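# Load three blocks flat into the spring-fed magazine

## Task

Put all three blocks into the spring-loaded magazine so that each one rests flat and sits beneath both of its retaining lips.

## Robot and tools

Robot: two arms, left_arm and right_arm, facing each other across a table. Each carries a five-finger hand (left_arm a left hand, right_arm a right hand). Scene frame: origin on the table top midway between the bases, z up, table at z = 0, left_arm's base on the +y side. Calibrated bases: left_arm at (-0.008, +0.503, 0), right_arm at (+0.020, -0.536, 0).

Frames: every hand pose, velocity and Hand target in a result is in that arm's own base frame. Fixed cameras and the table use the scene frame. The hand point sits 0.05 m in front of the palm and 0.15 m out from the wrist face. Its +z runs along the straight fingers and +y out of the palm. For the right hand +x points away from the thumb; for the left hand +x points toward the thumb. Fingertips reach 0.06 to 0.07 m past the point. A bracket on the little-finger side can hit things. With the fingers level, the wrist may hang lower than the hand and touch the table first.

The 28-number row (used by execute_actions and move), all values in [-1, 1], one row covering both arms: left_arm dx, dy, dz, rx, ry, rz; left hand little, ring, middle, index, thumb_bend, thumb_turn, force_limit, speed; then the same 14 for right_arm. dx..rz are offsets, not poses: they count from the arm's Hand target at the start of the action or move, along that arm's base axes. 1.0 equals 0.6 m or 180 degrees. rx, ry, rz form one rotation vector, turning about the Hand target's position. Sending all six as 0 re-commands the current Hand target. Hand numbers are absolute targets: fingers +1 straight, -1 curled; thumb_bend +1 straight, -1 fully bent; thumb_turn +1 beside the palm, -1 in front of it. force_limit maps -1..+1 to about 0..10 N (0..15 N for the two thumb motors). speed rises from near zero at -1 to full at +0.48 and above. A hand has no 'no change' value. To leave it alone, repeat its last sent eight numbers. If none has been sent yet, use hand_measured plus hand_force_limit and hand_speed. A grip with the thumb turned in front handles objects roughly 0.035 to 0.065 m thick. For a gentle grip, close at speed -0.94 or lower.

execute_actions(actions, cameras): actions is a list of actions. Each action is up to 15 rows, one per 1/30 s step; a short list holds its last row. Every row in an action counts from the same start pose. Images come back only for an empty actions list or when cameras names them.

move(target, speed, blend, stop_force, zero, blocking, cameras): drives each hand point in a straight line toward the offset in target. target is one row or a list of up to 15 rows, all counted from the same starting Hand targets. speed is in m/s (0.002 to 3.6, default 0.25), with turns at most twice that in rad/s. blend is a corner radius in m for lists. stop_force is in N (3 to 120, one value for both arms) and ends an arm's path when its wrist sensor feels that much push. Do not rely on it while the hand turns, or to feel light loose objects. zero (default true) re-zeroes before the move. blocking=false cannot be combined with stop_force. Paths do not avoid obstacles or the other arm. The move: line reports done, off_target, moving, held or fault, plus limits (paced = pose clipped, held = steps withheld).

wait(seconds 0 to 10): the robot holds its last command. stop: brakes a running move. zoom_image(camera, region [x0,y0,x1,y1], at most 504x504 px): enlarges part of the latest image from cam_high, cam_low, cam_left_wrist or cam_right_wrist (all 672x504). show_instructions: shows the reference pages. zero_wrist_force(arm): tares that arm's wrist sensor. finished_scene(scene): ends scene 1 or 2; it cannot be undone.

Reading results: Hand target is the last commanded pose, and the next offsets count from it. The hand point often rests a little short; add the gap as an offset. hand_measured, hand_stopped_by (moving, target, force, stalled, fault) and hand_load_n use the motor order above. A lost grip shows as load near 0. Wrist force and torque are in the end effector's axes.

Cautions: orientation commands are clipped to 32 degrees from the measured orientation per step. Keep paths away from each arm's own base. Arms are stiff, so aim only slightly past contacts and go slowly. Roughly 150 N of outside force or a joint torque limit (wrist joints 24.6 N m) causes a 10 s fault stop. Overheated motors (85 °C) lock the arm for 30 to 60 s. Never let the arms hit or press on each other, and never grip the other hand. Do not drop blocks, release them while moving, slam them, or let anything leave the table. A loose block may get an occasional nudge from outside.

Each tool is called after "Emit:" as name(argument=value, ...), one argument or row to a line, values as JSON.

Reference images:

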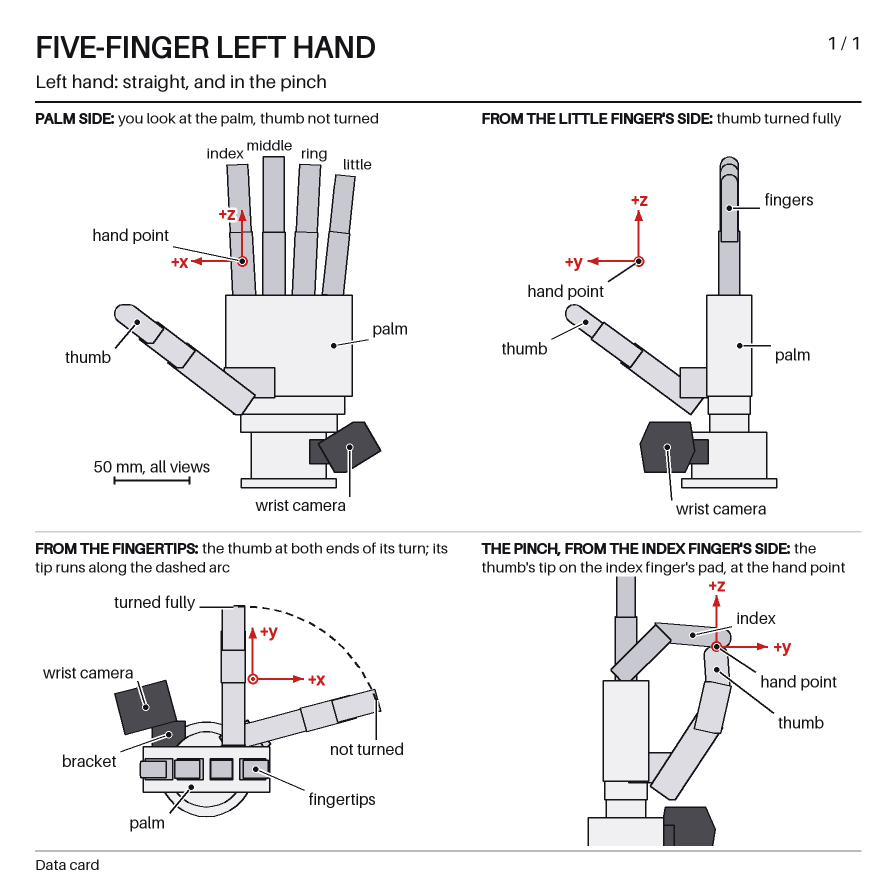

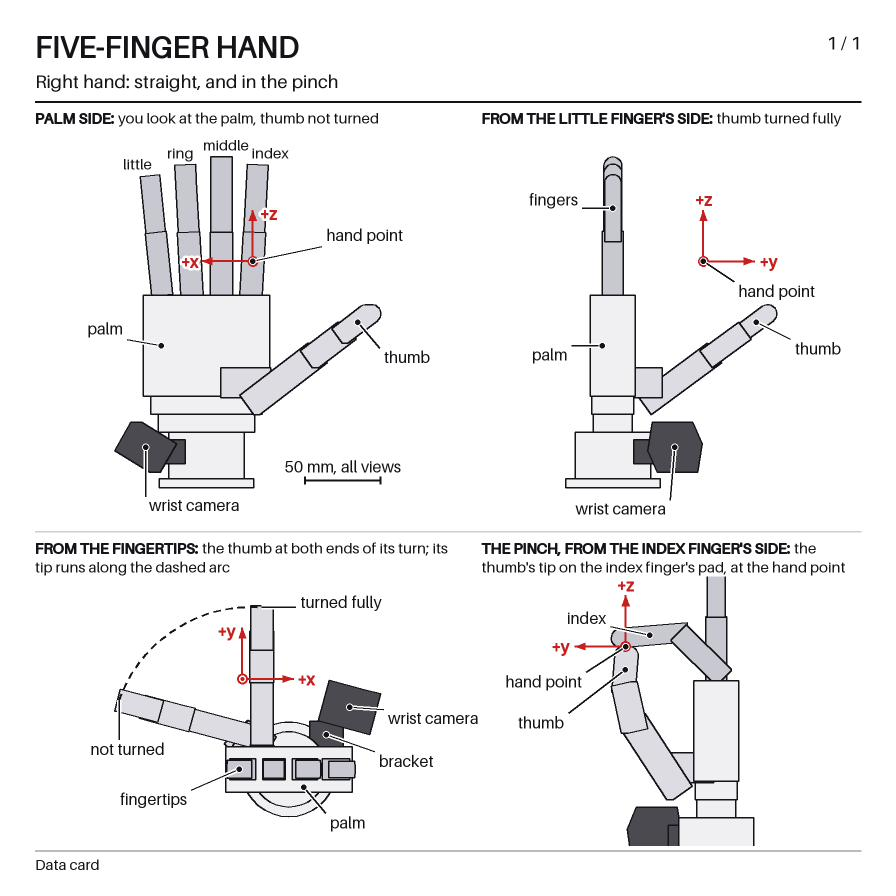

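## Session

Emit:
execute_actions(
  actions=[],
)

Emit:
zoom_image(
  camera="cam_high",
  region=[280, 100, 440, 220],
)

Emit:
zoom_image(
  camera="cam_low",
  region=[330, 190, 490, 290],
)

Scene clock: 0.00 s.
left_arm: end_effector_position=(+0.2722, +0.1180, +0.4674) hand_measured=(+1.000, +1.000, +1.000, +1.000, +1.000, +1.000) hand_load_n=(+0.0, +0.0, +0.0, +0.0, +0.0, +0.0) hand_stopped_by=(target, target, target, target, target, target) hand_force_limit=0.00 hand_speed=-0.80 end_effector_quat_wxyz=(+0.024, +0.905, +0.424, -0.017) | right_arm: end_effector_position=(+0.2632, -0.1203, +0.4742) hand_measured=(+1.000, +1.000, +1.000, +1.000, +1.000, +1.000) hand_load_n=(+0.0, +0.0, +0.0, +0.0, +0.0, +0.0) hand_stopped_by=(target, target, target, target, target, target) hand_force_limit=0.00 hand_speed=-0.80 end_effector_quat_wxyz=(-0.003, +0.424, +0.905, -0.006)
Joint positions: left_arm=[4.304 -1.445 -1.366 1.184 -1.558 1.859] | right_arm=[-1.175 -1.726 1.352 1.941 1.584 -1.87]
Joint velocities: within noise
Joint torques (N m): no reading
Wrist force (N): no reading
Wrist torque (N m): no reading
Wrist force, peak (N): no reading
Hand target: left_arm +0.2722, +0.1180, +0.4674; +0.024, +0.905, +0.424, -0.017 | right_arm +0.2632, -0.1203, +0.4742; -0.003, +0.424, +0.905, -0.006
camera_calibration:
cam_left_wrist: T_world_to_cam=[[-0.617725, 0.785434, -0.0388478, 0.0892715], [0.67445, 0.554547, 0.487436, -0.483364], [0.404392, 0.274901, -0.872294, 0.378028], [0, 0, 0, 1]] pos_world=[0.228278, 0.094011, 0.568829]
cam_right_wrist: T_world_to_cam=[[0.58168, 0.812053, -0.0470989, -0.0302169], [0.701769, -0.47172, 0.533855, -0.49814], [0.411301, -0.343585, -0.844263, 0.363513], [0, 0, 0, 1]] pos_world=[0.217643, -0.0855471, 0.571412]

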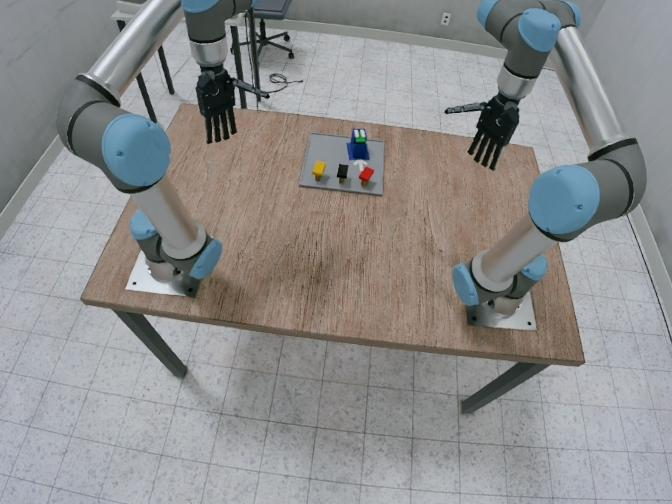

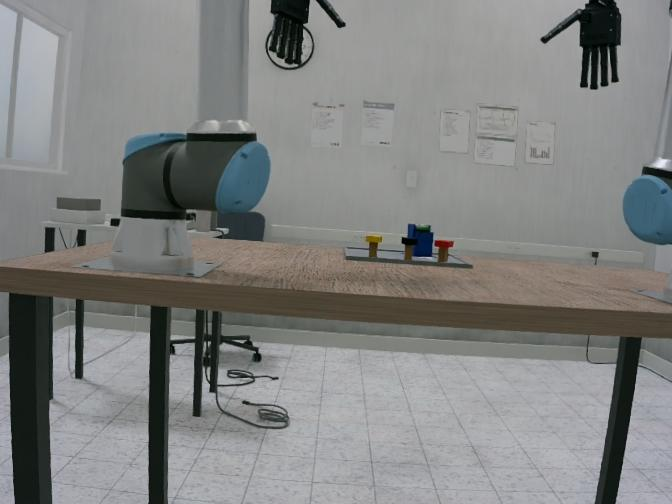

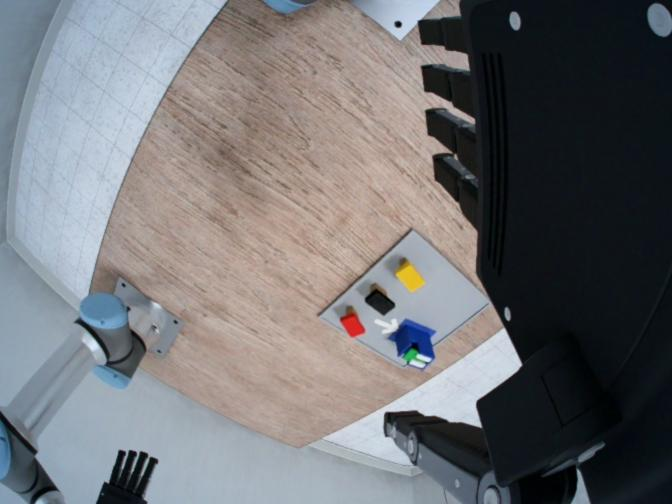

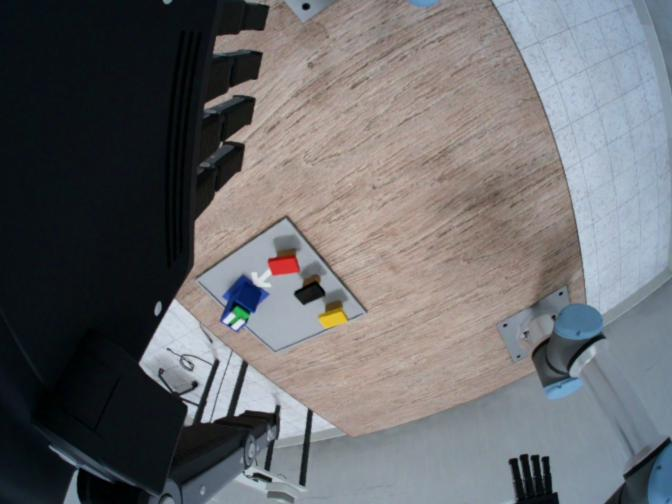

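Scaled by 3.150 from the camera's 672x504 image, which has a finer 960x720 frame.

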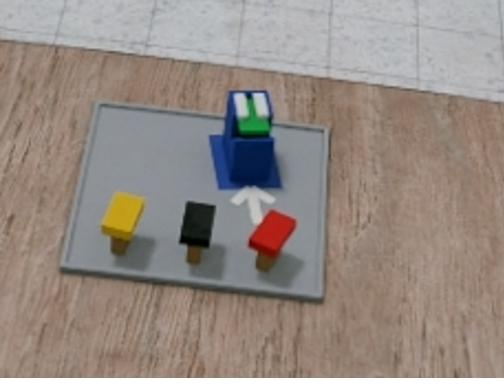

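Scaled by 3.150 from the camera's 672x504 image, which has a finer 960x720 frame.

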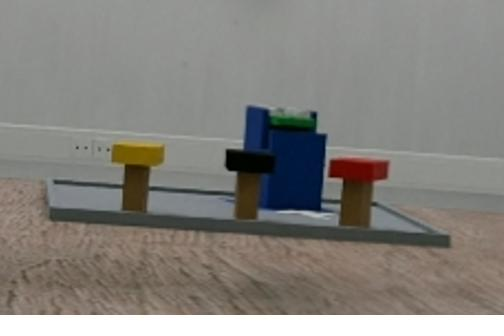

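Emit:
move(
  target=[-0.0327,0.5508,-0.3623,0.0075,0.0238,0.6234,-1,-1,-1,-1,1,1,0,0,0,0,0,0,0,0,1,1,1,1,1,1,0,-0.8],
  speed=0.45,
)

Scene clock: 6.43 s.
left_arm: end_effector_position=(+0.2526, +0.4484, +0.2501) hand_measured=(-1.000, -1.000, -1.000, -1.000, +1.000, +1.000) hand_load_n=(+0.0, +0.0, +0.0, +0.0, -0.5, +0.0) hand_stopped_by=(target, target, target, target, target, target) hand_force_limit=0.00 hand_speed=0.00 end_effector_quat_wxyz=(+0.005, +0.153, +0.988, -0.014) | right_arm: end_effector_position=(+0.2632, -0.1203, +0.4742) hand_measured=(+1.000, +1.000, +1.000, +1.000, +1.000, +1.000) hand_load_n=(+0.0, +0.0, +0.0, +0.0, +0.0, +0.0) hand_stopped_by=(target, target, target, target, target, target) hand_force_limit=0.00 hand_speed=-0.80 end_effector_quat_wxyz=(-0.003, +0.424, +0.905, -0.006)
Joint positions: left_arm=[4.407 -1.961 -1.324 1.688 -1.557 0.001] | right_arm=[-1.175 -1.726 1.352 1.941 1.584 -1.87]
Joint torques (N m): left_arm=[-10.95 19.05 24.34 -4.25 -2.04 -1.21] | right_arm=[0.16 -11.59 -18.82 2.49 -0.05 0.24]
Wrist force (N): left_arm=[0.3 -0.4 0.6] | right_arm=[0.3 0.0 0.1]
Wrist torque (N m): left_arm=[-0.05 -0.01 0.05] | right_arm=[0.01 -0.04 0.01]
Wrist force, peak (N): left_arm=[0.2 -0.1 1.1] | right_arm=[0.3 0.2 -0.2]
Hand target: left_arm +0.2526, +0.4485, +0.2501; +0.005, +0.152, +0.988, -0.014 | right_arm +0.2632, -0.1203, +0.4742; -0.003, +0.424, +0.905, -0.006
Off the commanded pose: left_arm 0.000 m, 0 deg | right_arm 0.000 m, 0 deg.
move: done

Same state as in scene 1. Continue the wrist flip.

Emit:
move(
  target=[
    [0.4401,-0.1384,0.372,-0.15,-0.477,0,-1,-1,-1,-1,1,1,0,0,0,0,0,0,0,0,1,1,1,1,1,1,0,-0.8],
    [0.4307,-0.1355,0.5172,-0.1833,-0.583,0,-1,-1,-1,-1,1,1,0,0,0,0,0,0,0,0,1,1,1,1,1,1,0,-0.8],
  ],
  speed=0.4,
  blend=[0.03,0],
)

Emit:
move(
  target=[
    [0.0127,0.04,-0.1282,-0.318,0.1,0,-1,-1,-1,-1,1,1,0,0,0,0,0,0,0,0,1,1,1,1,1,1,0,-0.8],
    [-0.0143,-0.0458,-0.2287,-0.636,0.2,0,-1,-1,-1,-1,1,1,0,0,0,0,0,0,0,0,1,1,1,1,1,1,0,-0.8],
    [-0.054,-0.1717,-0.201,-0.954,0.3,0,-1,-1,-1,-1,1,1,0,0,0,0,0,0,0,0,1,1,1,1,1,1,0,-0.8],
  ],
  speed=0.4,
  blend=[0.03,0.03,0],
)

Scene clock: 11.00 s.
left_arm: end_effector_position=(+0.5110, +0.3672, +0.5604) hand_measured=(-1.000, -1.000, -1.000, -1.000, +1.000, +1.000) hand_load_n=(+0.0, +0.0, +0.0, +0.0, +0.0, +0.0) hand_stopped_by=(target, target, target, target, target, target) hand_force_limit=0.00 hand_speed=0.00 end_effector_quat_wxyz=(+0.812, +0.097, +0.560, -0.132) end_effector_velocity=(+0.000, +0.000, +0.000) end_effector_angular_velocity=(+0.004, -0.002, +0.000) | right_arm: end_effector_position=(+0.2632, -0.1203, +0.4742) hand_measured=(+1.000, +1.000, +1.000, +1.000, +1.000, +1.000) hand_load_n=(+0.0, +0.0, +0.0, +0.0, +0.0, +0.0) hand_stopped_by=(target, target, target, target, target, target) hand_force_limit=0.00 hand_speed=-0.80 end_effector_quat_wxyz=(-0.003, +0.424, +0.905, -0.006)
Joint positions: left_arm=[4.413 -1.955 -1.31 1.78 0.364 -0.081] | right_arm=[-1.175 -1.726 1.352 1.941 1.584 -1.87]
Joint velocities: left_arm=[0.001 0 0.002 0.005 0.001 -0.003] | right_arm=[within noise]
Joint torques (N m): left_arm=[10.72 19.57 24.12 -1.02 3.34 -1.22] | right_arm=[-0.51 -11.11 -18.75 2.52 -0.05 0.34]
Wrist force (N): left_arm=[-1.3 -0.9 1.7] | right_arm=[0.1 -0.1 -0.1]
Wrist torque (N m): left_arm=[-0.23 -0.01 -0.02] | right_arm=[0.00 -0.02 0.01]
Wrist force, peak (N): left_arm=[-2.2 -1.2 1.2] | right_arm=[0.4 0.1 0.0]
Hand target: left_arm +0.5110, +0.3672, +0.5604; +0.812, +0.097, +0.560, -0.132 | right_arm +0.2632, -0.1203, +0.4742; -0.003, +0.424, +0.905, -0.006
Off the commanded pose: left_arm 0.000 m, 0 deg | right_arm 0.000 m, 0 deg.
move: done

Scene clock: 16.10 s.
left_arm: end_effector_position=(+0.4786, +0.2641, +0.4398) hand_measured=(-1.000, -1.000, -1.000, -1.000, +1.000, +1.000) hand_load_n=(+0.0, +0.0, +0.0, +0.0, +0.0, +0.0) hand_stopped_by=(target, target, target, target, target, target) hand_force_limit=0.00 hand_speed=0.00 end_effector_quat_wxyz=(+0.075, +0.815, -0.118, +0.563) end_effector_velocity=(+0.000, +0.000, +0.000) end_effector_angular_velocity=(-0.002, +0.001, -0.001) | right_arm: end_effector_position=(+0.2632, -0.1203, +0.4742) hand_measured=(+1.000, +1.000, +1.000, +1.000, +1.000, +1.000) hand_load_n=(+0.0, +0.0, +0.0, +0.0, +0.0, +0.0) hand_stopped_by=(target, target, target, target, target, target) hand_force_limit=0.00 hand_speed=-0.80 end_effector_quat_wxyz=(-0.003, +0.424, +0.905, -0.006)
Joint positions: left_arm=[4.413 -1.495 -1.884 -1.272 0.363 -0.055] | right_arm=[-1.175 -1.726 1.352 1.941 1.584 -1.87]
Joint velocities: left_arm=[0 -0.001 0.001 -0.005 0.001 0.003] | right_arm=[within noise]
Joint torques (N m): left_arm=[-10.6 5.72 27.96 0.62 0.64 1.5] | right_arm=[-0.14 -11.44 -19.38 2.62 -0.08 0.47]
Wrist force (N): left_arm=[1.5 0.1 1.4] | right_arm=[0.2 0.0 0.0]
Wrist torque (N m): left_arm=[-0.02 0.19 -0.02] | right_arm=[0.00 -0.04 0.02]
Wrist force, peak (N): left_arm=[-0.7 -1.6 2.3] | right_arm=[0.3 0.0 0.2]
Hand target: left_arm +0.4786, +0.2642, +0.4398; +0.075, +0.815, -0.118, +0.563 | right_arm +0.2632, -0.1203, +0.4742; -0.003, +0.424, +0.905, -0.006
Off the commanded pose: left_arm 0.000 m, 0 deg | right_arm 0.000 m, 0 deg.
move: done

Emit:
move(
  target=[
    [0.0357,0.2763,-0.283,0.5229,-0.0886,-0.1468,-1,-1,-1,-1,1,1,0,0,0,0,0,0,0,0,1,1,1,1,1,1,0,-0.8],
    [0.0357,0.2763,-0.283,0.5229,-0.0886,-0.1468,1,1,0.3,0.3,0.6,-1,0.85,0,0,0,0,0,0,0,1,1,1,1,1,1,0,-0.8],
  ],
  speed=0.4,
  cameras=["cam_left_wrist","cam_low"],
)

Emit:
zoom_image(
  camera="cam_left_wrist",
  region=[0, 0, 400, 400],
)

Scene clock: 24.20 s.
left_arm: end_effector_position=(+0.5001, +0.4299, +0.2700) hand_measured=(+1.000, +1.000, +0.300, +0.300, +0.600, -1.000) hand_load_n=(+0.0, +0.0, +0.0, +0.0, +0.0, +0.0) hand_stopped_by=(target, target, target, target, target, target) hand_force_limit=0.85 hand_speed=0.00 end_effector_quat_wxyz=(+0.440, -0.490, +0.658, -0.365) | right_arm: end_effector_position=(+0.2632, -0.1203, +0.4742) hand_measured=(+1.000, +1.000, +1.000, +1.000, +1.000, +1.000) hand_load_n=(+0.0, +0.0, +0.0, +0.0, +0.0, +0.0) hand_stopped_by=(target, target, target, target, target, target) hand_force_limit=0.00 hand_speed=-0.80 end_effector_quat_wxyz=(-0.003, +0.424, +0.905, -0.006)
Joint positions: left_arm=[4.397 -1.838 -1.874 -0.386 0.438 1.148] | right_arm=[-1.175 -1.726 1.352 1.941 1.584 -1.87]
Joint torques (N m): left_arm=[9.99 17.38 12.92 4.29 -2.06 1.61] | right_arm=[0.06 -11.87 -19.17 2.8 -0.01 0.56]
Wrist force (N): left_arm=[-0.5 -1.6 1.4] | right_arm=[0.1 -0.2 -0.1]
Wrist torque (N m): left_arm=[-0.04 0.08 -0.06] | right_arm=[-0.02 -0.01 0.00]
Wrist force, peak (N): left_arm=[-1.1 -1.9 1.7] | right_arm=[0.0 0.3 -0.2]
Hand target: left_arm +0.5001, +0.4299, +0.2700; +0.440, -0.490, +0.658, -0.365 | right_arm +0.2632, -0.1203, +0.4742; -0.003, +0.424, +0.905, -0.006
Off the commanded pose: left_arm 0.000 m, 0 deg | right_arm 0.000 m, 0 deg.
move: done
camera_calibration:
cam_left_wrist: T_world_to_cam=[[0.289541, -0.44911, 0.845261, -0.18426], [-0.659381, -0.73371, -0.163971, 0.683006], [0.693818, -0.509872, -0.508574, 0.12235], [0, 0, 0, 1]] pos_world=[0.418823, 0.480759, 0.329965]
Images, in order (width x height): cam_low 672x504, cam_left_wrist 672x504.

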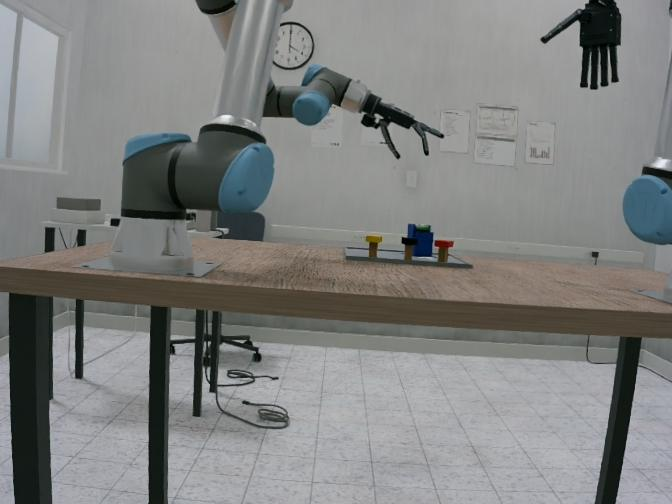

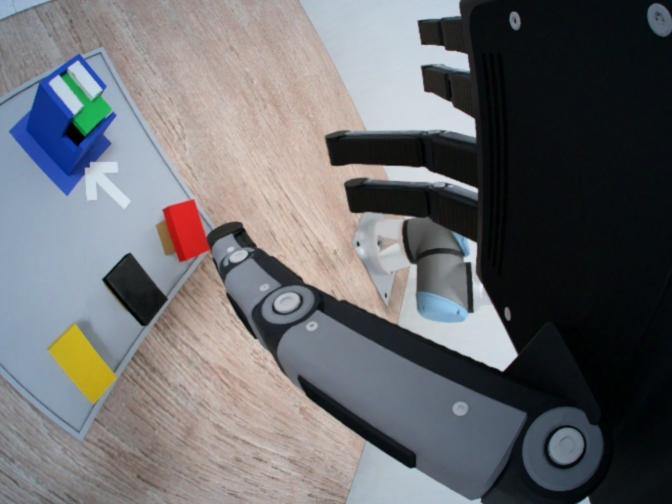

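Scaled by 1.260 from the camera's 672x504 image, which has a finer 960x720 frame.

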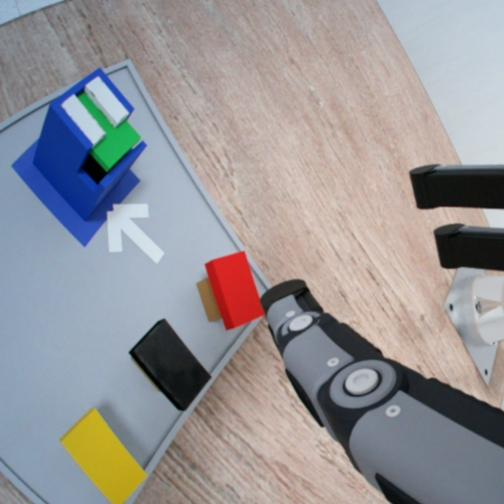

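Emit:
zoom_image(
  camera="cam_left_wrist",
  region=[0, 40, 140, 200],
)

Emit:
zoom_image(
  camera="cam_left_wrist",
  region=[90, 190, 220, 340],
)

Emit:
zoom_image(
  camera="cam_left_wrist",
  region=[20, 300, 150, 430],
)

Scaled by 3.150 from the camera's 672x504 image, which has a finer 960x720 frame.

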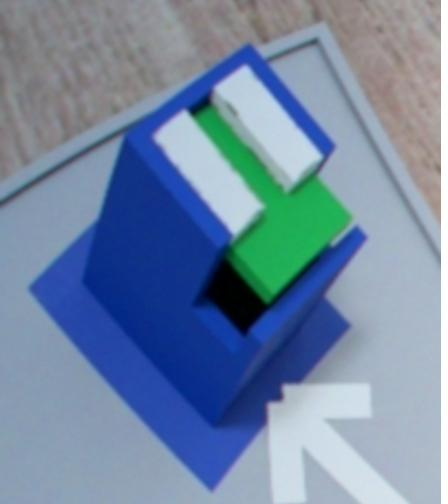

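Scaled by 3.360 from the camera's 672x504 image, which has a finer 960x720 frame.

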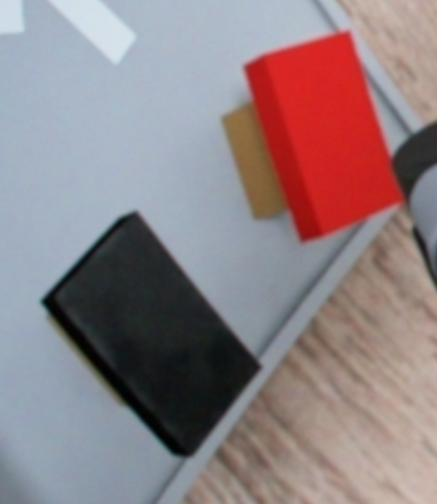

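Scaled by 3.877 from the camera's 672x504 image, which has a finer 960x720 frame.

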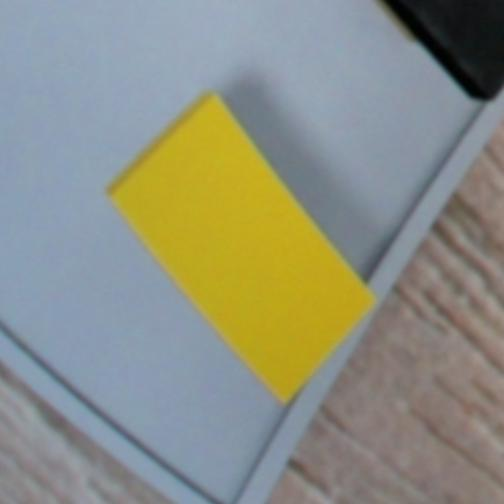

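Emit:
move(
  target=[-0.1297,0.024,-0.1833,0,0,0,1,1,0.3,0.3,0.6,-1,0.85,0,0,0,0,0,0,0,1,1,1,1,1,1,0,-0.8],
  speed=0.2,
  cameras=["cam_left_wrist","cam_low"],
)

Emit:
zoom_image(
  camera="cam_left_wrist",
  region=[100, 120, 280, 340],
)

Emit:
zoom_image(
  camera="cam_low",
  region=[340, 200, 480, 280],
)

Scene clock: 31.50 s.
left_arm: end_effector_position=(+0.4223, +0.4443, +0.1600) hand_measured=(+1.000, +1.000, +0.300, +0.300, +0.600, -1.000) hand_load_n=(+0.0, +0.0, +0.0, +0.0, +0.0, +0.0) hand_stopped_by=(target, target, target, target, target, target) hand_force_limit=0.85 hand_speed=0.00 end_effector_quat_wxyz=(+0.440, -0.490, +0.658, -0.365) | right_arm: end_effector_position=(+0.2632, -0.1203, +0.4742) hand_measured=(+1.000, +1.000, +1.000, +1.000, +1.000, +1.000) hand_load_n=(+0.0, +0.0, +0.0, +0.0, +0.0, +0.0) hand_stopped_by=(target, target, target, target, target, target) hand_force_limit=0.00 hand_speed=-0.80 end_effector_quat_wxyz=(-0.003, +0.424, +0.905, -0.006)
Joint positions: left_arm=[4.552 -1.892 -2.065 -0.468 0.37 1.503] | right_arm=[-1.175 -1.726 1.352 1.941 1.584 -1.87]
Joint torques (N m): left_arm=[11.69 20.76 21.88 0.67 -3.12 1.44] | right_arm=[-0.18 -11.86 -18.86 2.98 -0.12 0.59]
Wrist force (N): left_arm=[-0.5 -1.5 1.7] | right_arm=[0.1 0.1 -0.1]
Wrist torque (N m): left_arm=[-0.02 0.10 -0.08] | right_arm=[0.02 -0.01 0.01]
Wrist force, peak (N): left_arm=[-1.1 -2.7 1.5] | right_arm=[0.3 0.1 0.3]
Hand target: left_arm +0.4222, +0.4443, +0.1600; +0.440, -0.490, +0.658, -0.365 | right_arm +0.2632, -0.1203, +0.4742; -0.003, +0.424, +0.905, -0.006
Off the commanded pose: left_arm 0.000 m, 0 deg | right_arm 0.000 m, 0 deg.
move: done
camera_calibration:
cam_left_wrist: T_world_to_cam=[[0.289602, -0.449065, 0.845264, -0.0623767], [-0.659263, -0.733814, -0.16398, 0.624175], [0.693904, -0.509763, -0.508565, 0.127591], [0, 0, 0, 1]] pos_world=[0.341024, 0.495059, 0.219965]
Images, in order (width x height): cam_low 672x504, cam_left_wrist 672x504.

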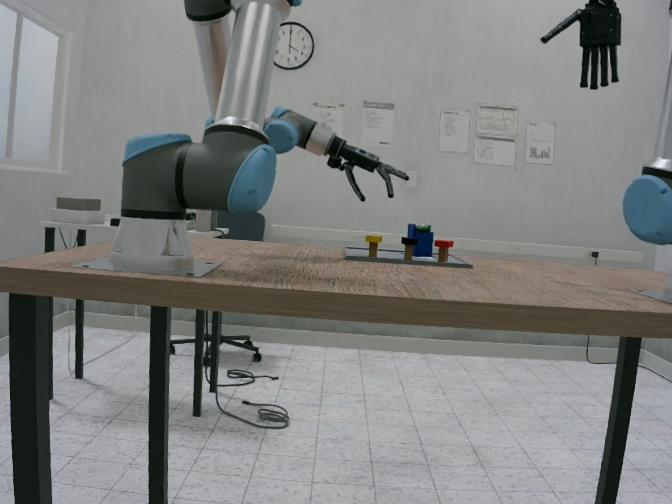

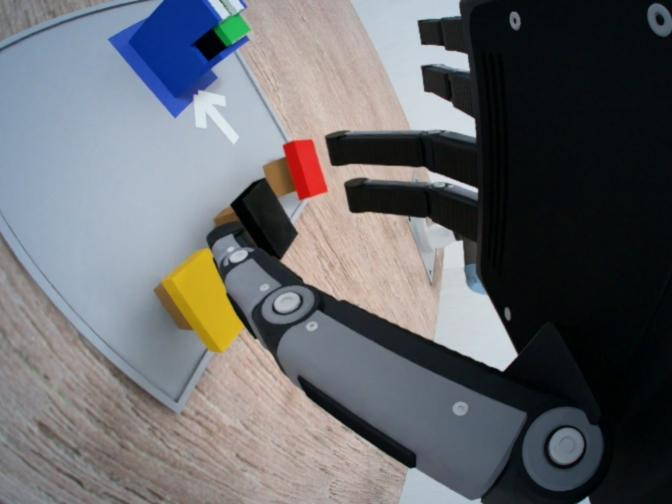

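Scaled by 2.291 from the camera's 672x504 image, which has a finer 960x720 frame.

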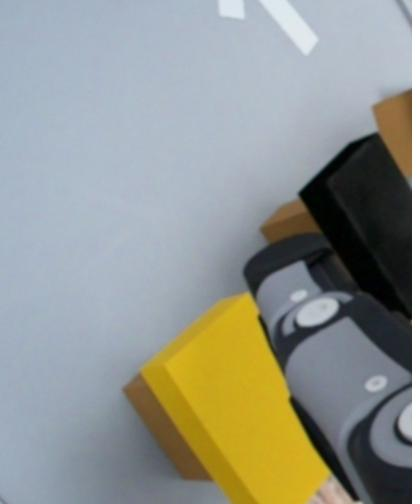

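Scaled by 3.600 from the camera's 672x504 image, which has a finer 960x720 frame.

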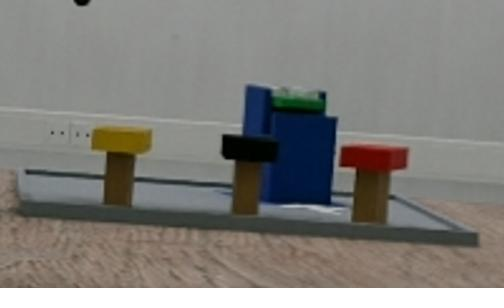

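Emit:
move(
  target=[-0.0128,-0.0605,-0.0833,0,0,-0.031,1,1,0.3,0.3,0.6,-1,0.85,0,0,0,0,0,0,0,1,1,1,1,1,1,0,-0.8],
  speed=0.12,
  cameras=["cam_left_wrist","cam_low"],
)

Emit:
zoom_image(
  camera="cam_left_wrist",
  region=[130, 90, 380, 340],
)

Emit:
zoom_image(
  camera="cam_low",
  region=[340, 200, 420, 270],
)

Scene clock: 34.87 s.
left_arm: end_effector_position=(+0.4146, +0.4080, +0.1100) hand_measured=(+1.000, +1.000, +0.300, +0.300, +0.600, -1.000) hand_load_n=(-0.5, +0.0, +0.0, +0.0, +0.0, +0.0) hand_stopped_by=(target, target, target, target, target, target) hand_force_limit=0.85 hand_speed=0.00 end_effector_quat_wxyz=(+0.422, -0.458, +0.681, -0.386) | right_arm: end_effector_position=(+0.2632, -0.1203, +0.4742) hand_measured=(+1.000, +1.000, +1.000, +1.000, +1.000, +1.000) hand_load_n=(+0.0, +0.0, +0.0, +0.0, +0.0, +0.0) hand_stopped_by=(target, target, target, target, target, target) hand_force_limit=0.00 hand_speed=-0.80 end_effector_quat_wxyz=(-0.003, +0.424, +0.905, -0.006)
Joint positions: left_arm=[4.555 -1.905 -2.14 -0.644 0.354 1.784] | right_arm=[-1.175 -1.726 1.352 1.941 1.584 -1.87]
Joint torques (N m): left_arm=[11.24 37.09 22.83 0.39 -3.19 1.01] | right_arm=[-0.52 -11.53 -19.27 2.96 -0.06 0.78]
Wrist force (N): left_arm=[-0.4 -1.6 1.7] | right_arm=[0.1 0.0 0.0]
Wrist torque (N m): left_arm=[-0.02 0.07 -0.06] | right_arm=[0.00 -0.02 0.01]
Wrist force, peak (N): left_arm=[-1.1 -1.8 1.4] | right_arm=[0.3 0.2 0.0]
Hand target: left_arm +0.4146, +0.4080, +0.1100; +0.422, -0.457, +0.681, -0.386 | right_arm +0.2632, -0.1203, +0.4742; -0.003, +0.424, +0.905, -0.006
Off the commanded pose: left_arm 0.000 m, 0 deg | right_arm 0.000 m, 0 deg.
move: done
camera_calibration:
cam_left_wrist: T_world_to_cam=[[0.244599, -0.475067, 0.845271, -0.0048729], [-0.727488, -0.666248, -0.163934, 0.585053], [0.64104, -0.574826, -0.508569, 0.137516], [0, 0, 0, 1]] pos_world=[0.338658, 0.466523, 0.169965]
Images, in order (width x height): cam_low 672x504, cam_left_wrist 672x504.

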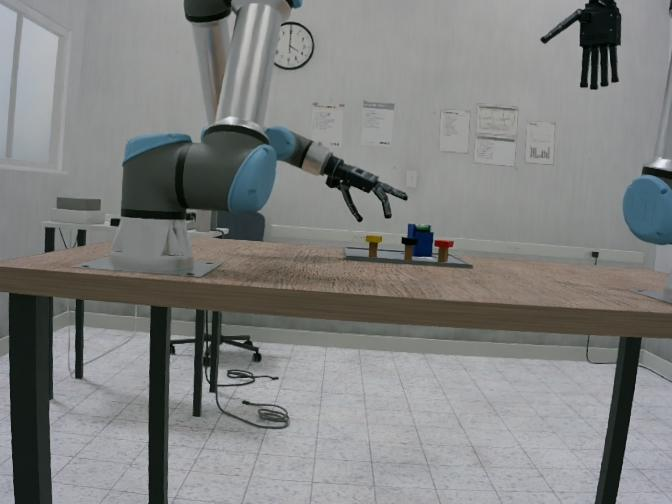

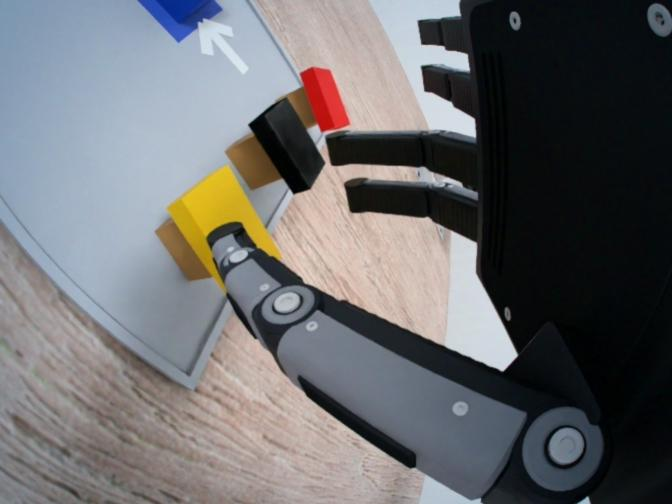

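Scaled by 2.016 from the camera's 672x504 image, which has a finer 960x720 frame.

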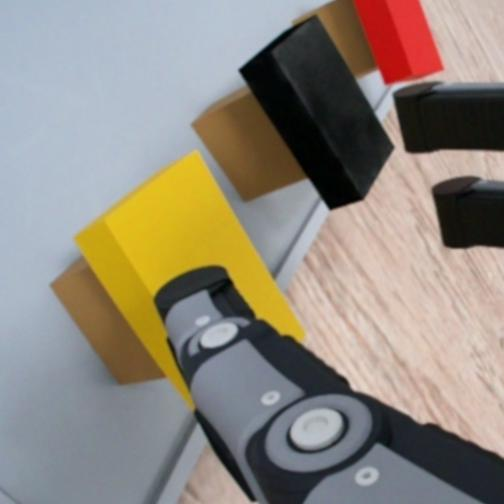

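Scaled by 6.300 from the camera's 672x504 image, which has a finer 960x720 frame.

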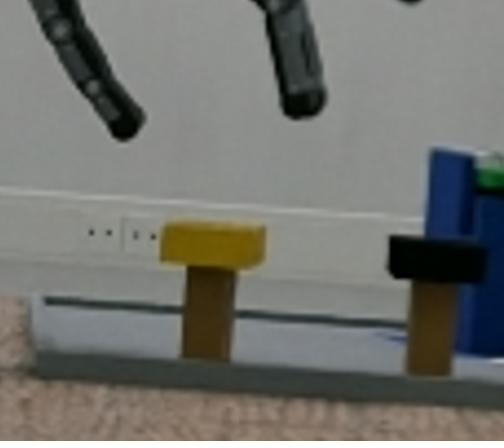

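Emit:
move(
  target=[
    [0.0015,-0.0038,-0.03,0,0,0.0122,1,1,0.3,0.3,0.6,-1,0.85,0,0,0,0,0,0,0,1,1,1,1,1,1,0,-0.8],
    [0.0015,-0.0038,-0.0792,0,0,0.0122,1,1,0.3,0.3,0.6,-1,0.85,0,0,0,0,0,0,0,1,1,1,1,1,1,0,-0.8],
  ],
  speed=[0.05,0.03],
  stop_force=5,
  cameras=["cam_left_wrist","cam_low"],
)

Emit:
zoom_image(
  camera="cam_left_wrist",
  region=[170, 90, 400, 320],
)

Emit:
zoom_image(
  camera="cam_low",
  region=[340, 200, 420, 270],
)

Scene clock: 38.87 s.
left_arm: end_effector_position=(+0.4155, +0.4058, +0.0625) hand_measured=(+1.000, +1.000, +0.300, +0.300, +0.600, -1.000) hand_load_n=(+0.0, +0.0, +0.0, +0.0, +0.0, +0.0) hand_stopped_by=(target, target, target, target, target, target) hand_force_limit=0.85 hand_speed=0.00 end_effector_quat_wxyz=(+0.429, -0.470, +0.672, -0.377) | right_arm: end_effector_position=(+0.2632, -0.1203, +0.4742) hand_measured=(+1.000, +1.000, +1.000, +1.000, +1.000, +1.000) hand_load_n=(+0.0, +0.0, +0.0, +0.0, +0.0, +0.0) hand_stopped_by=(target, target, target, target, target, target) hand_force_limit=0.00 hand_speed=-0.80 end_effector_quat_wxyz=(-0.003, +0.424, +0.905, -0.006)
Joint positions: left_arm=[4.553 -2.029 -2.192 -0.36 0.357 1.67] | right_arm=[-1.175 -1.726 1.352 1.941 1.584 -1.87]
Joint torques (N m): left_arm=[-10.7 17.15 3.44 4.53 0.49 -1.29] | right_arm=[-0.79 -12.37 -18.97 2.98 0.01 0.8]
Wrist force (N): left_arm=[-0.4 -1.6 1.5] | right_arm=[0.1 0.0 0.0]
Wrist torque (N m): left_arm=[-0.03 0.05 0.08] | right_arm=[0.01 -0.02 0.01]
Wrist force, peak (N): left_arm=[-0.3 -1.7 2.0] | right_arm=[0.2 0.1 0.3]
Hand target: left_arm +0.4155, +0.4058, +0.0625; +0.429, -0.470, +0.672, -0.377 | right_arm +0.2632, -0.1203, +0.4742; -0.003, +0.424, +0.905, -0.006
Off the commanded pose: left_arm 0.000 m, 0 deg | right_arm 0.000 m, 0 deg.
move: done
camera_calibration:
cam_left_wrist: T_world_to_cam=[[0.262524, -0.465409, 0.845267, 0.022603], [-0.701549, -0.693503, -0.163959, 0.576674], [0.662503, -0.549953, -0.508568, 0.0924561], [0, 0, 0, 1]] pos_world=[0.337379, 0.461291, 0.122465]
Images, in order (width x height): cam_low 672x504, cam_left_wrist 672x504.

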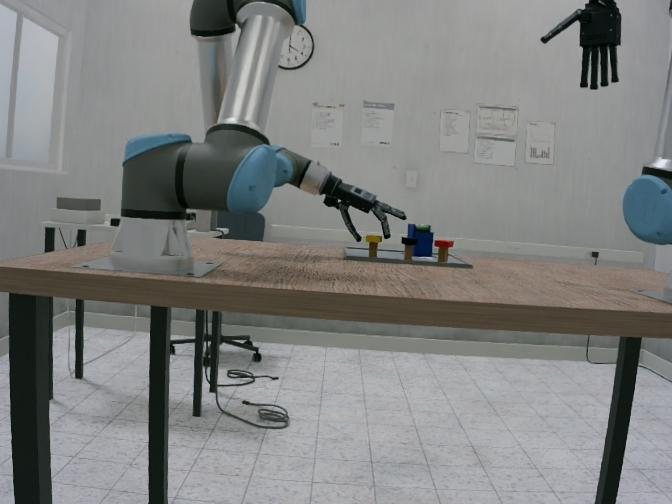

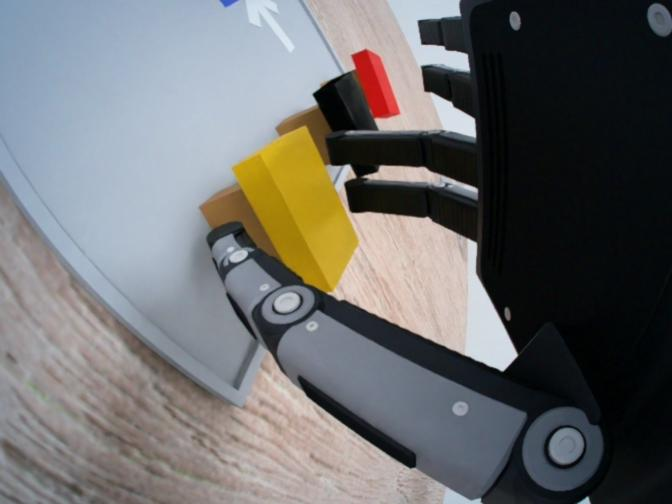

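Scaled by 2.191 from the camera's 672x504 image, which has a finer 960x720 frame.

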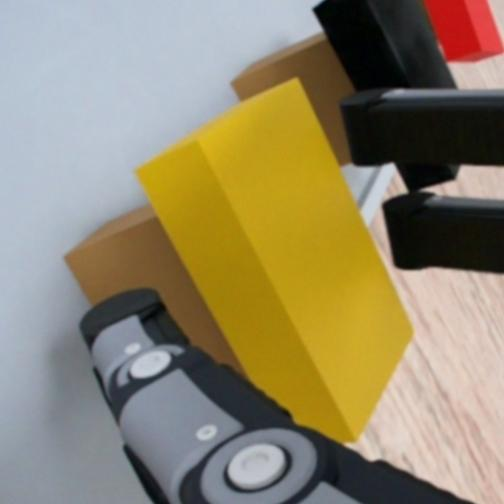

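Scaled by 6.300 from the camera's 672x504 image, which has a finer 960x720 frame.

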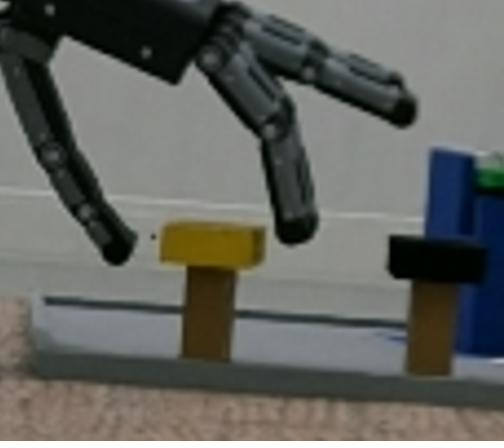

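Emit:
move(
  target=[
    [0,0,0,0,0,0,1,1,0.152,0.15,0.45,-1,1,-0.5,0,0,0,0,0,0,1,1,1,1,1,1,0,-0.8],
    [0,0,0,0,0,0,1,1,0.152,0.15,-0.12,-1,1,-0.87,0,0,0,0,0,0,1,1,1,1,1,1,0,-0.8],
  ],
  speed=0.03,
  cameras=["cam_left_wrist"],
)

Emit:
zoom_image(
  camera="cam_left_wrist",
  region=[170, 90, 400, 320],
)

Scene clock: 42.07 s.
left_arm: end_effector_position=(+0.4155, +0.4057, +0.0625) hand_measured=(+1.000, +1.000, +0.152, +0.150, +0.262, -1.000) hand_load_n=(-0.5, +0.0, +7.5, +8.0, +15.0, -0.5) hand_stopped_by=(target, target, target, target, force, target) hand_force_limit=1.00 hand_speed=-0.87 end_effector_quat_wxyz=(+0.429, -0.470, +0.672, -0.377) | right_arm: end_effector_position=(+0.2632, -0.1203, +0.4742) hand_measured=(+1.000, +1.000, +1.000, +1.000, +1.000, +1.000) hand_load_n=(+0.0, +0.0, +0.0, +0.0, +0.0, +0.0) hand_stopped_by=(target, target, target, target, target, target) hand_force_limit=0.00 hand_speed=-0.80 end_effector_quat_wxyz=(-0.003, +0.424, +0.905, -0.006)
Joint positions: left_arm=[4.553 -2.029 -2.192 -0.36 0.357 1.67] | right_arm=[-1.175 -1.726 1.352 1.941 1.584 -1.87]
Joint torques (N m): left_arm=[-6.27 18.08 4.13 3.92 -1.35 -0.81] | right_arm=[-0.43 -12.36 -18.94 3.09 0.04 0.87]
Wrist force (N): left_arm=[-0.5 -1.1 1.4] | right_arm=[0.0 -0.1 0.0]
Wrist torque (N m): left_arm=[0.01 0.07 0.07] | right_arm=[-0.01 -0.01 0.00]
Wrist force, peak (N): left_arm=[-0.4 -1.9 1.9] | right_arm=[0.2 0.3 0.0]
Hand target: left_arm +0.4155, +0.4058, +0.0625; +0.429, -0.470, +0.672, -0.377 | right_arm +0.2632, -0.1203, +0.4742; -0.003, +0.424, +0.905, -0.006
Off the commanded pose: left_arm 0.000 m, 0 deg | right_arm 0.000 m, 0 deg.
move: done
camera_calibration:
cam_left_wrist: T_world_to_cam=[[0.262524, -0.465409, 0.845267, 0.022603], [-0.701549, -0.693503, -0.163959, 0.576674], [0.662503, -0.549953, -0.508568, 0.0924561], [0, 0, 0, 1]] pos_world=[0.337379, 0.461291, 0.122465]
Images, in order (width x height): cam_left_wrist 672x504.

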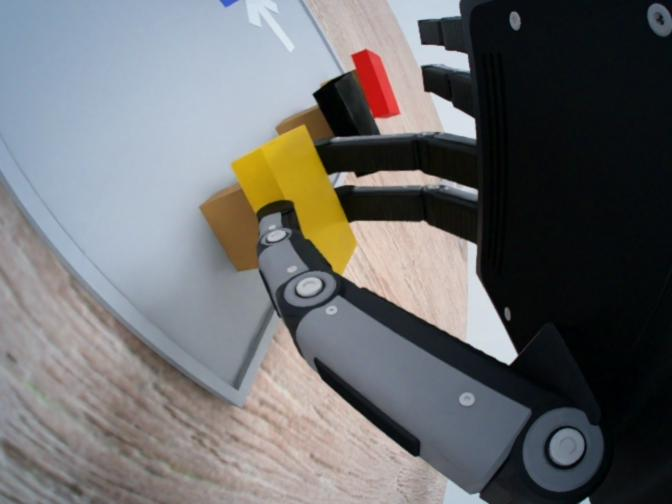

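Scaled by 2.191 from the camera's 672x504 image, which has a finer 960x720 frame.

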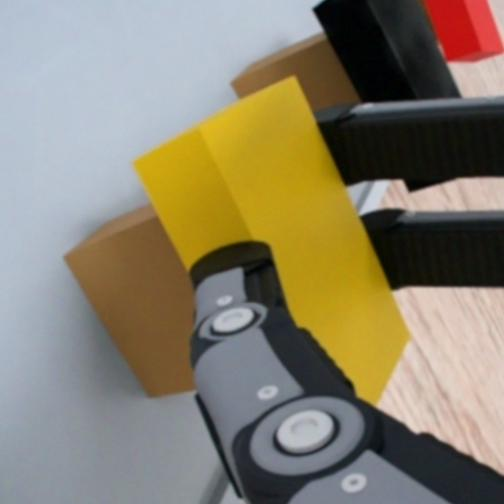

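Emit:
move(
  target=[
    [0,0,0.1333,0,0,0,1,1,0.152,0.15,-0.12,-1,1,-0.87,0,0,0,0,0,0,1,1,1,1,1,1,0,-0.8],
    [0.2442,0.1187,0.1792,0,0,0.1189,1,1,0.152,0.15,-0.12,-1,1,-0.87,0,0,0,0,0,0,1,1,1,1,1,1,0,-0.8],
  ],
  speed=[0.12,0.18],
  blend=[0.03,0],
  cameras=["cam_left_wrist","cam_low"],
)

Emit:
zoom_image(
  camera="cam_left_wrist",
  region=[0, 0, 300, 300],
)

Emit:
zoom_image(
  camera="cam_low",
  region=[380, 190, 460, 260],
)

Scene clock: 46.10 s.
left_arm: end_effector_position=(+0.5619, +0.4769, +0.1700) hand_measured=(+1.000, +1.000, +0.152, +0.150, +0.262, -1.000) hand_load_n=(+0.0, +0.0, +7.5, +7.5, +15.5, -0.5) hand_stopped_by=(target, target, target, target, force, target) hand_force_limit=1.00 hand_speed=-0.87 end_effector_quat_wxyz=(-0.492, +0.587, -0.573, +0.291) | right_arm: end_effector_position=(+0.2632, -0.1203, +0.4742) hand_measured=(+1.000, +1.000, +1.000, +1.000, +1.000, +1.000) hand_load_n=(+0.0, +0.0, +0.0, +0.0, +0.0, +0.0) hand_stopped_by=(target, target, target, target, target, target) hand_force_limit=0.00 hand_speed=-0.80 end_effector_quat_wxyz=(-0.003, +0.424, +0.905, -0.006)
Joint positions: left_arm=[4.272 -2.143 -1.823 0.305 0.773 0.627] | right_arm=[-1.175 -1.726 1.352 1.941 1.584 -1.87]
Joint torques (N m): left_arm=[-11.45 24.63 23.04 4.42 1.38 -1.31] | right_arm=[-0.29 -11.62 -19.22 3.16 -0.06 0.88]
Wrist force (N): left_arm=[-0.6 -1.2 1.4] | right_arm=[0.1 0.0 0.0]
Wrist torque (N m): left_arm=[-0.01 0.10 0.06] | right_arm=[0.00 -0.02 0.01]
Wrist force, peak (N): left_arm=[-0.7 -1.7 2.3] | right_arm=[0.4 0.0 0.1]
Hand target: left_arm +0.5620, +0.4770, +0.1700; -0.492, +0.587, -0.573, +0.291 | right_arm +0.2632, -0.1203, +0.4742; -0.003, +0.424, +0.905, -0.006
Off the commanded pose: left_arm 0.000 m, 0 deg | right_arm 0.000 m, 0 deg.
move: done
camera_calibration:
cam_left_wrist: T_world_to_cam=[[0.414244, -0.337627, 0.845228, -0.219859], [-0.400487, -0.901535, -0.163841, 0.676384], [0.81732, -0.270633, -0.50867, -0.130901], [0, 0, 0, 1]] pos_world=[0.468946, 0.500128, 0.230066]
Images, in order (width x height): cam_low 672x504, cam_left_wrist 672x504.

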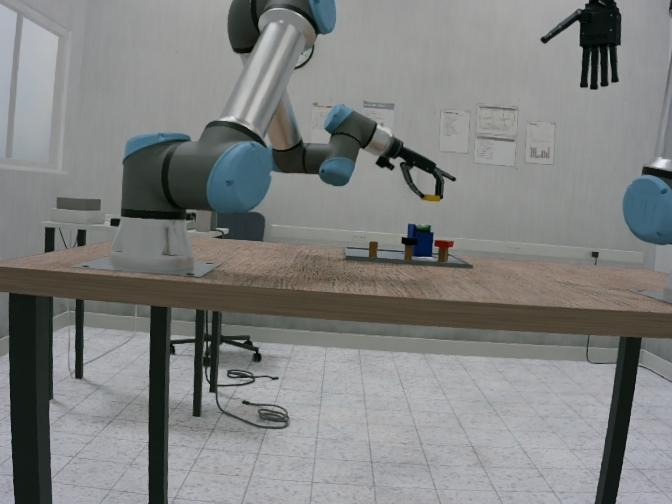

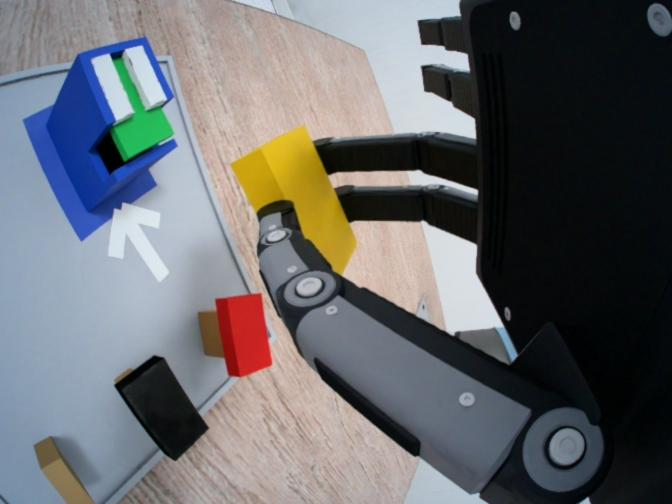

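Scaled by 1.680 from the camera's 672x504 image, which has a finer 960x720 frame.

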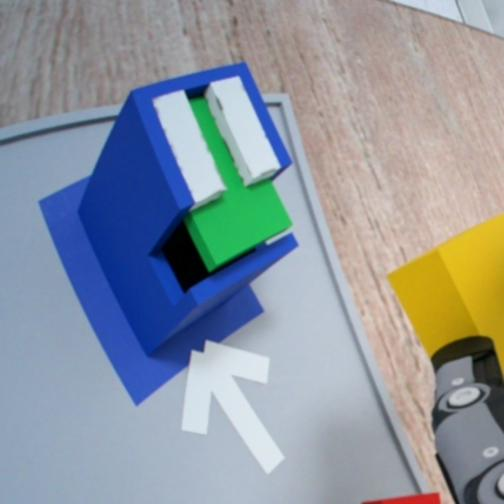

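Scaled by 6.300 from the camera's 672x504 image, which has a finer 960x720 frame.

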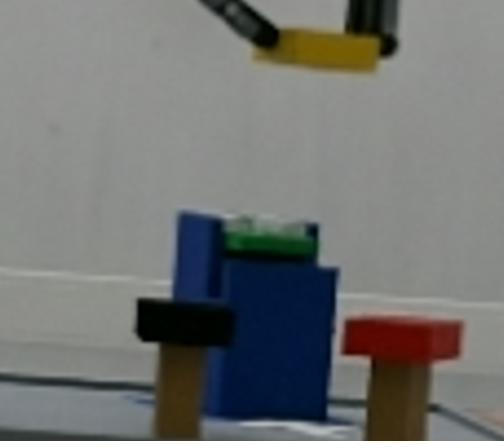

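Emit:
zoom_image(
  camera="cam_left_wrist",
  region=[70, 20, 190, 140],
)

Scaled by 4.200 from the camera's 672x504 image, which has a finer 960x720 frame.

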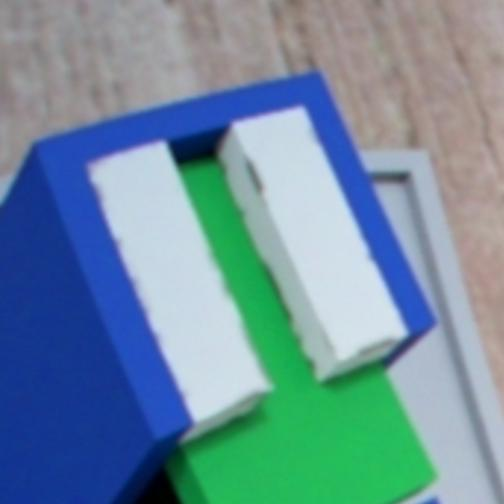

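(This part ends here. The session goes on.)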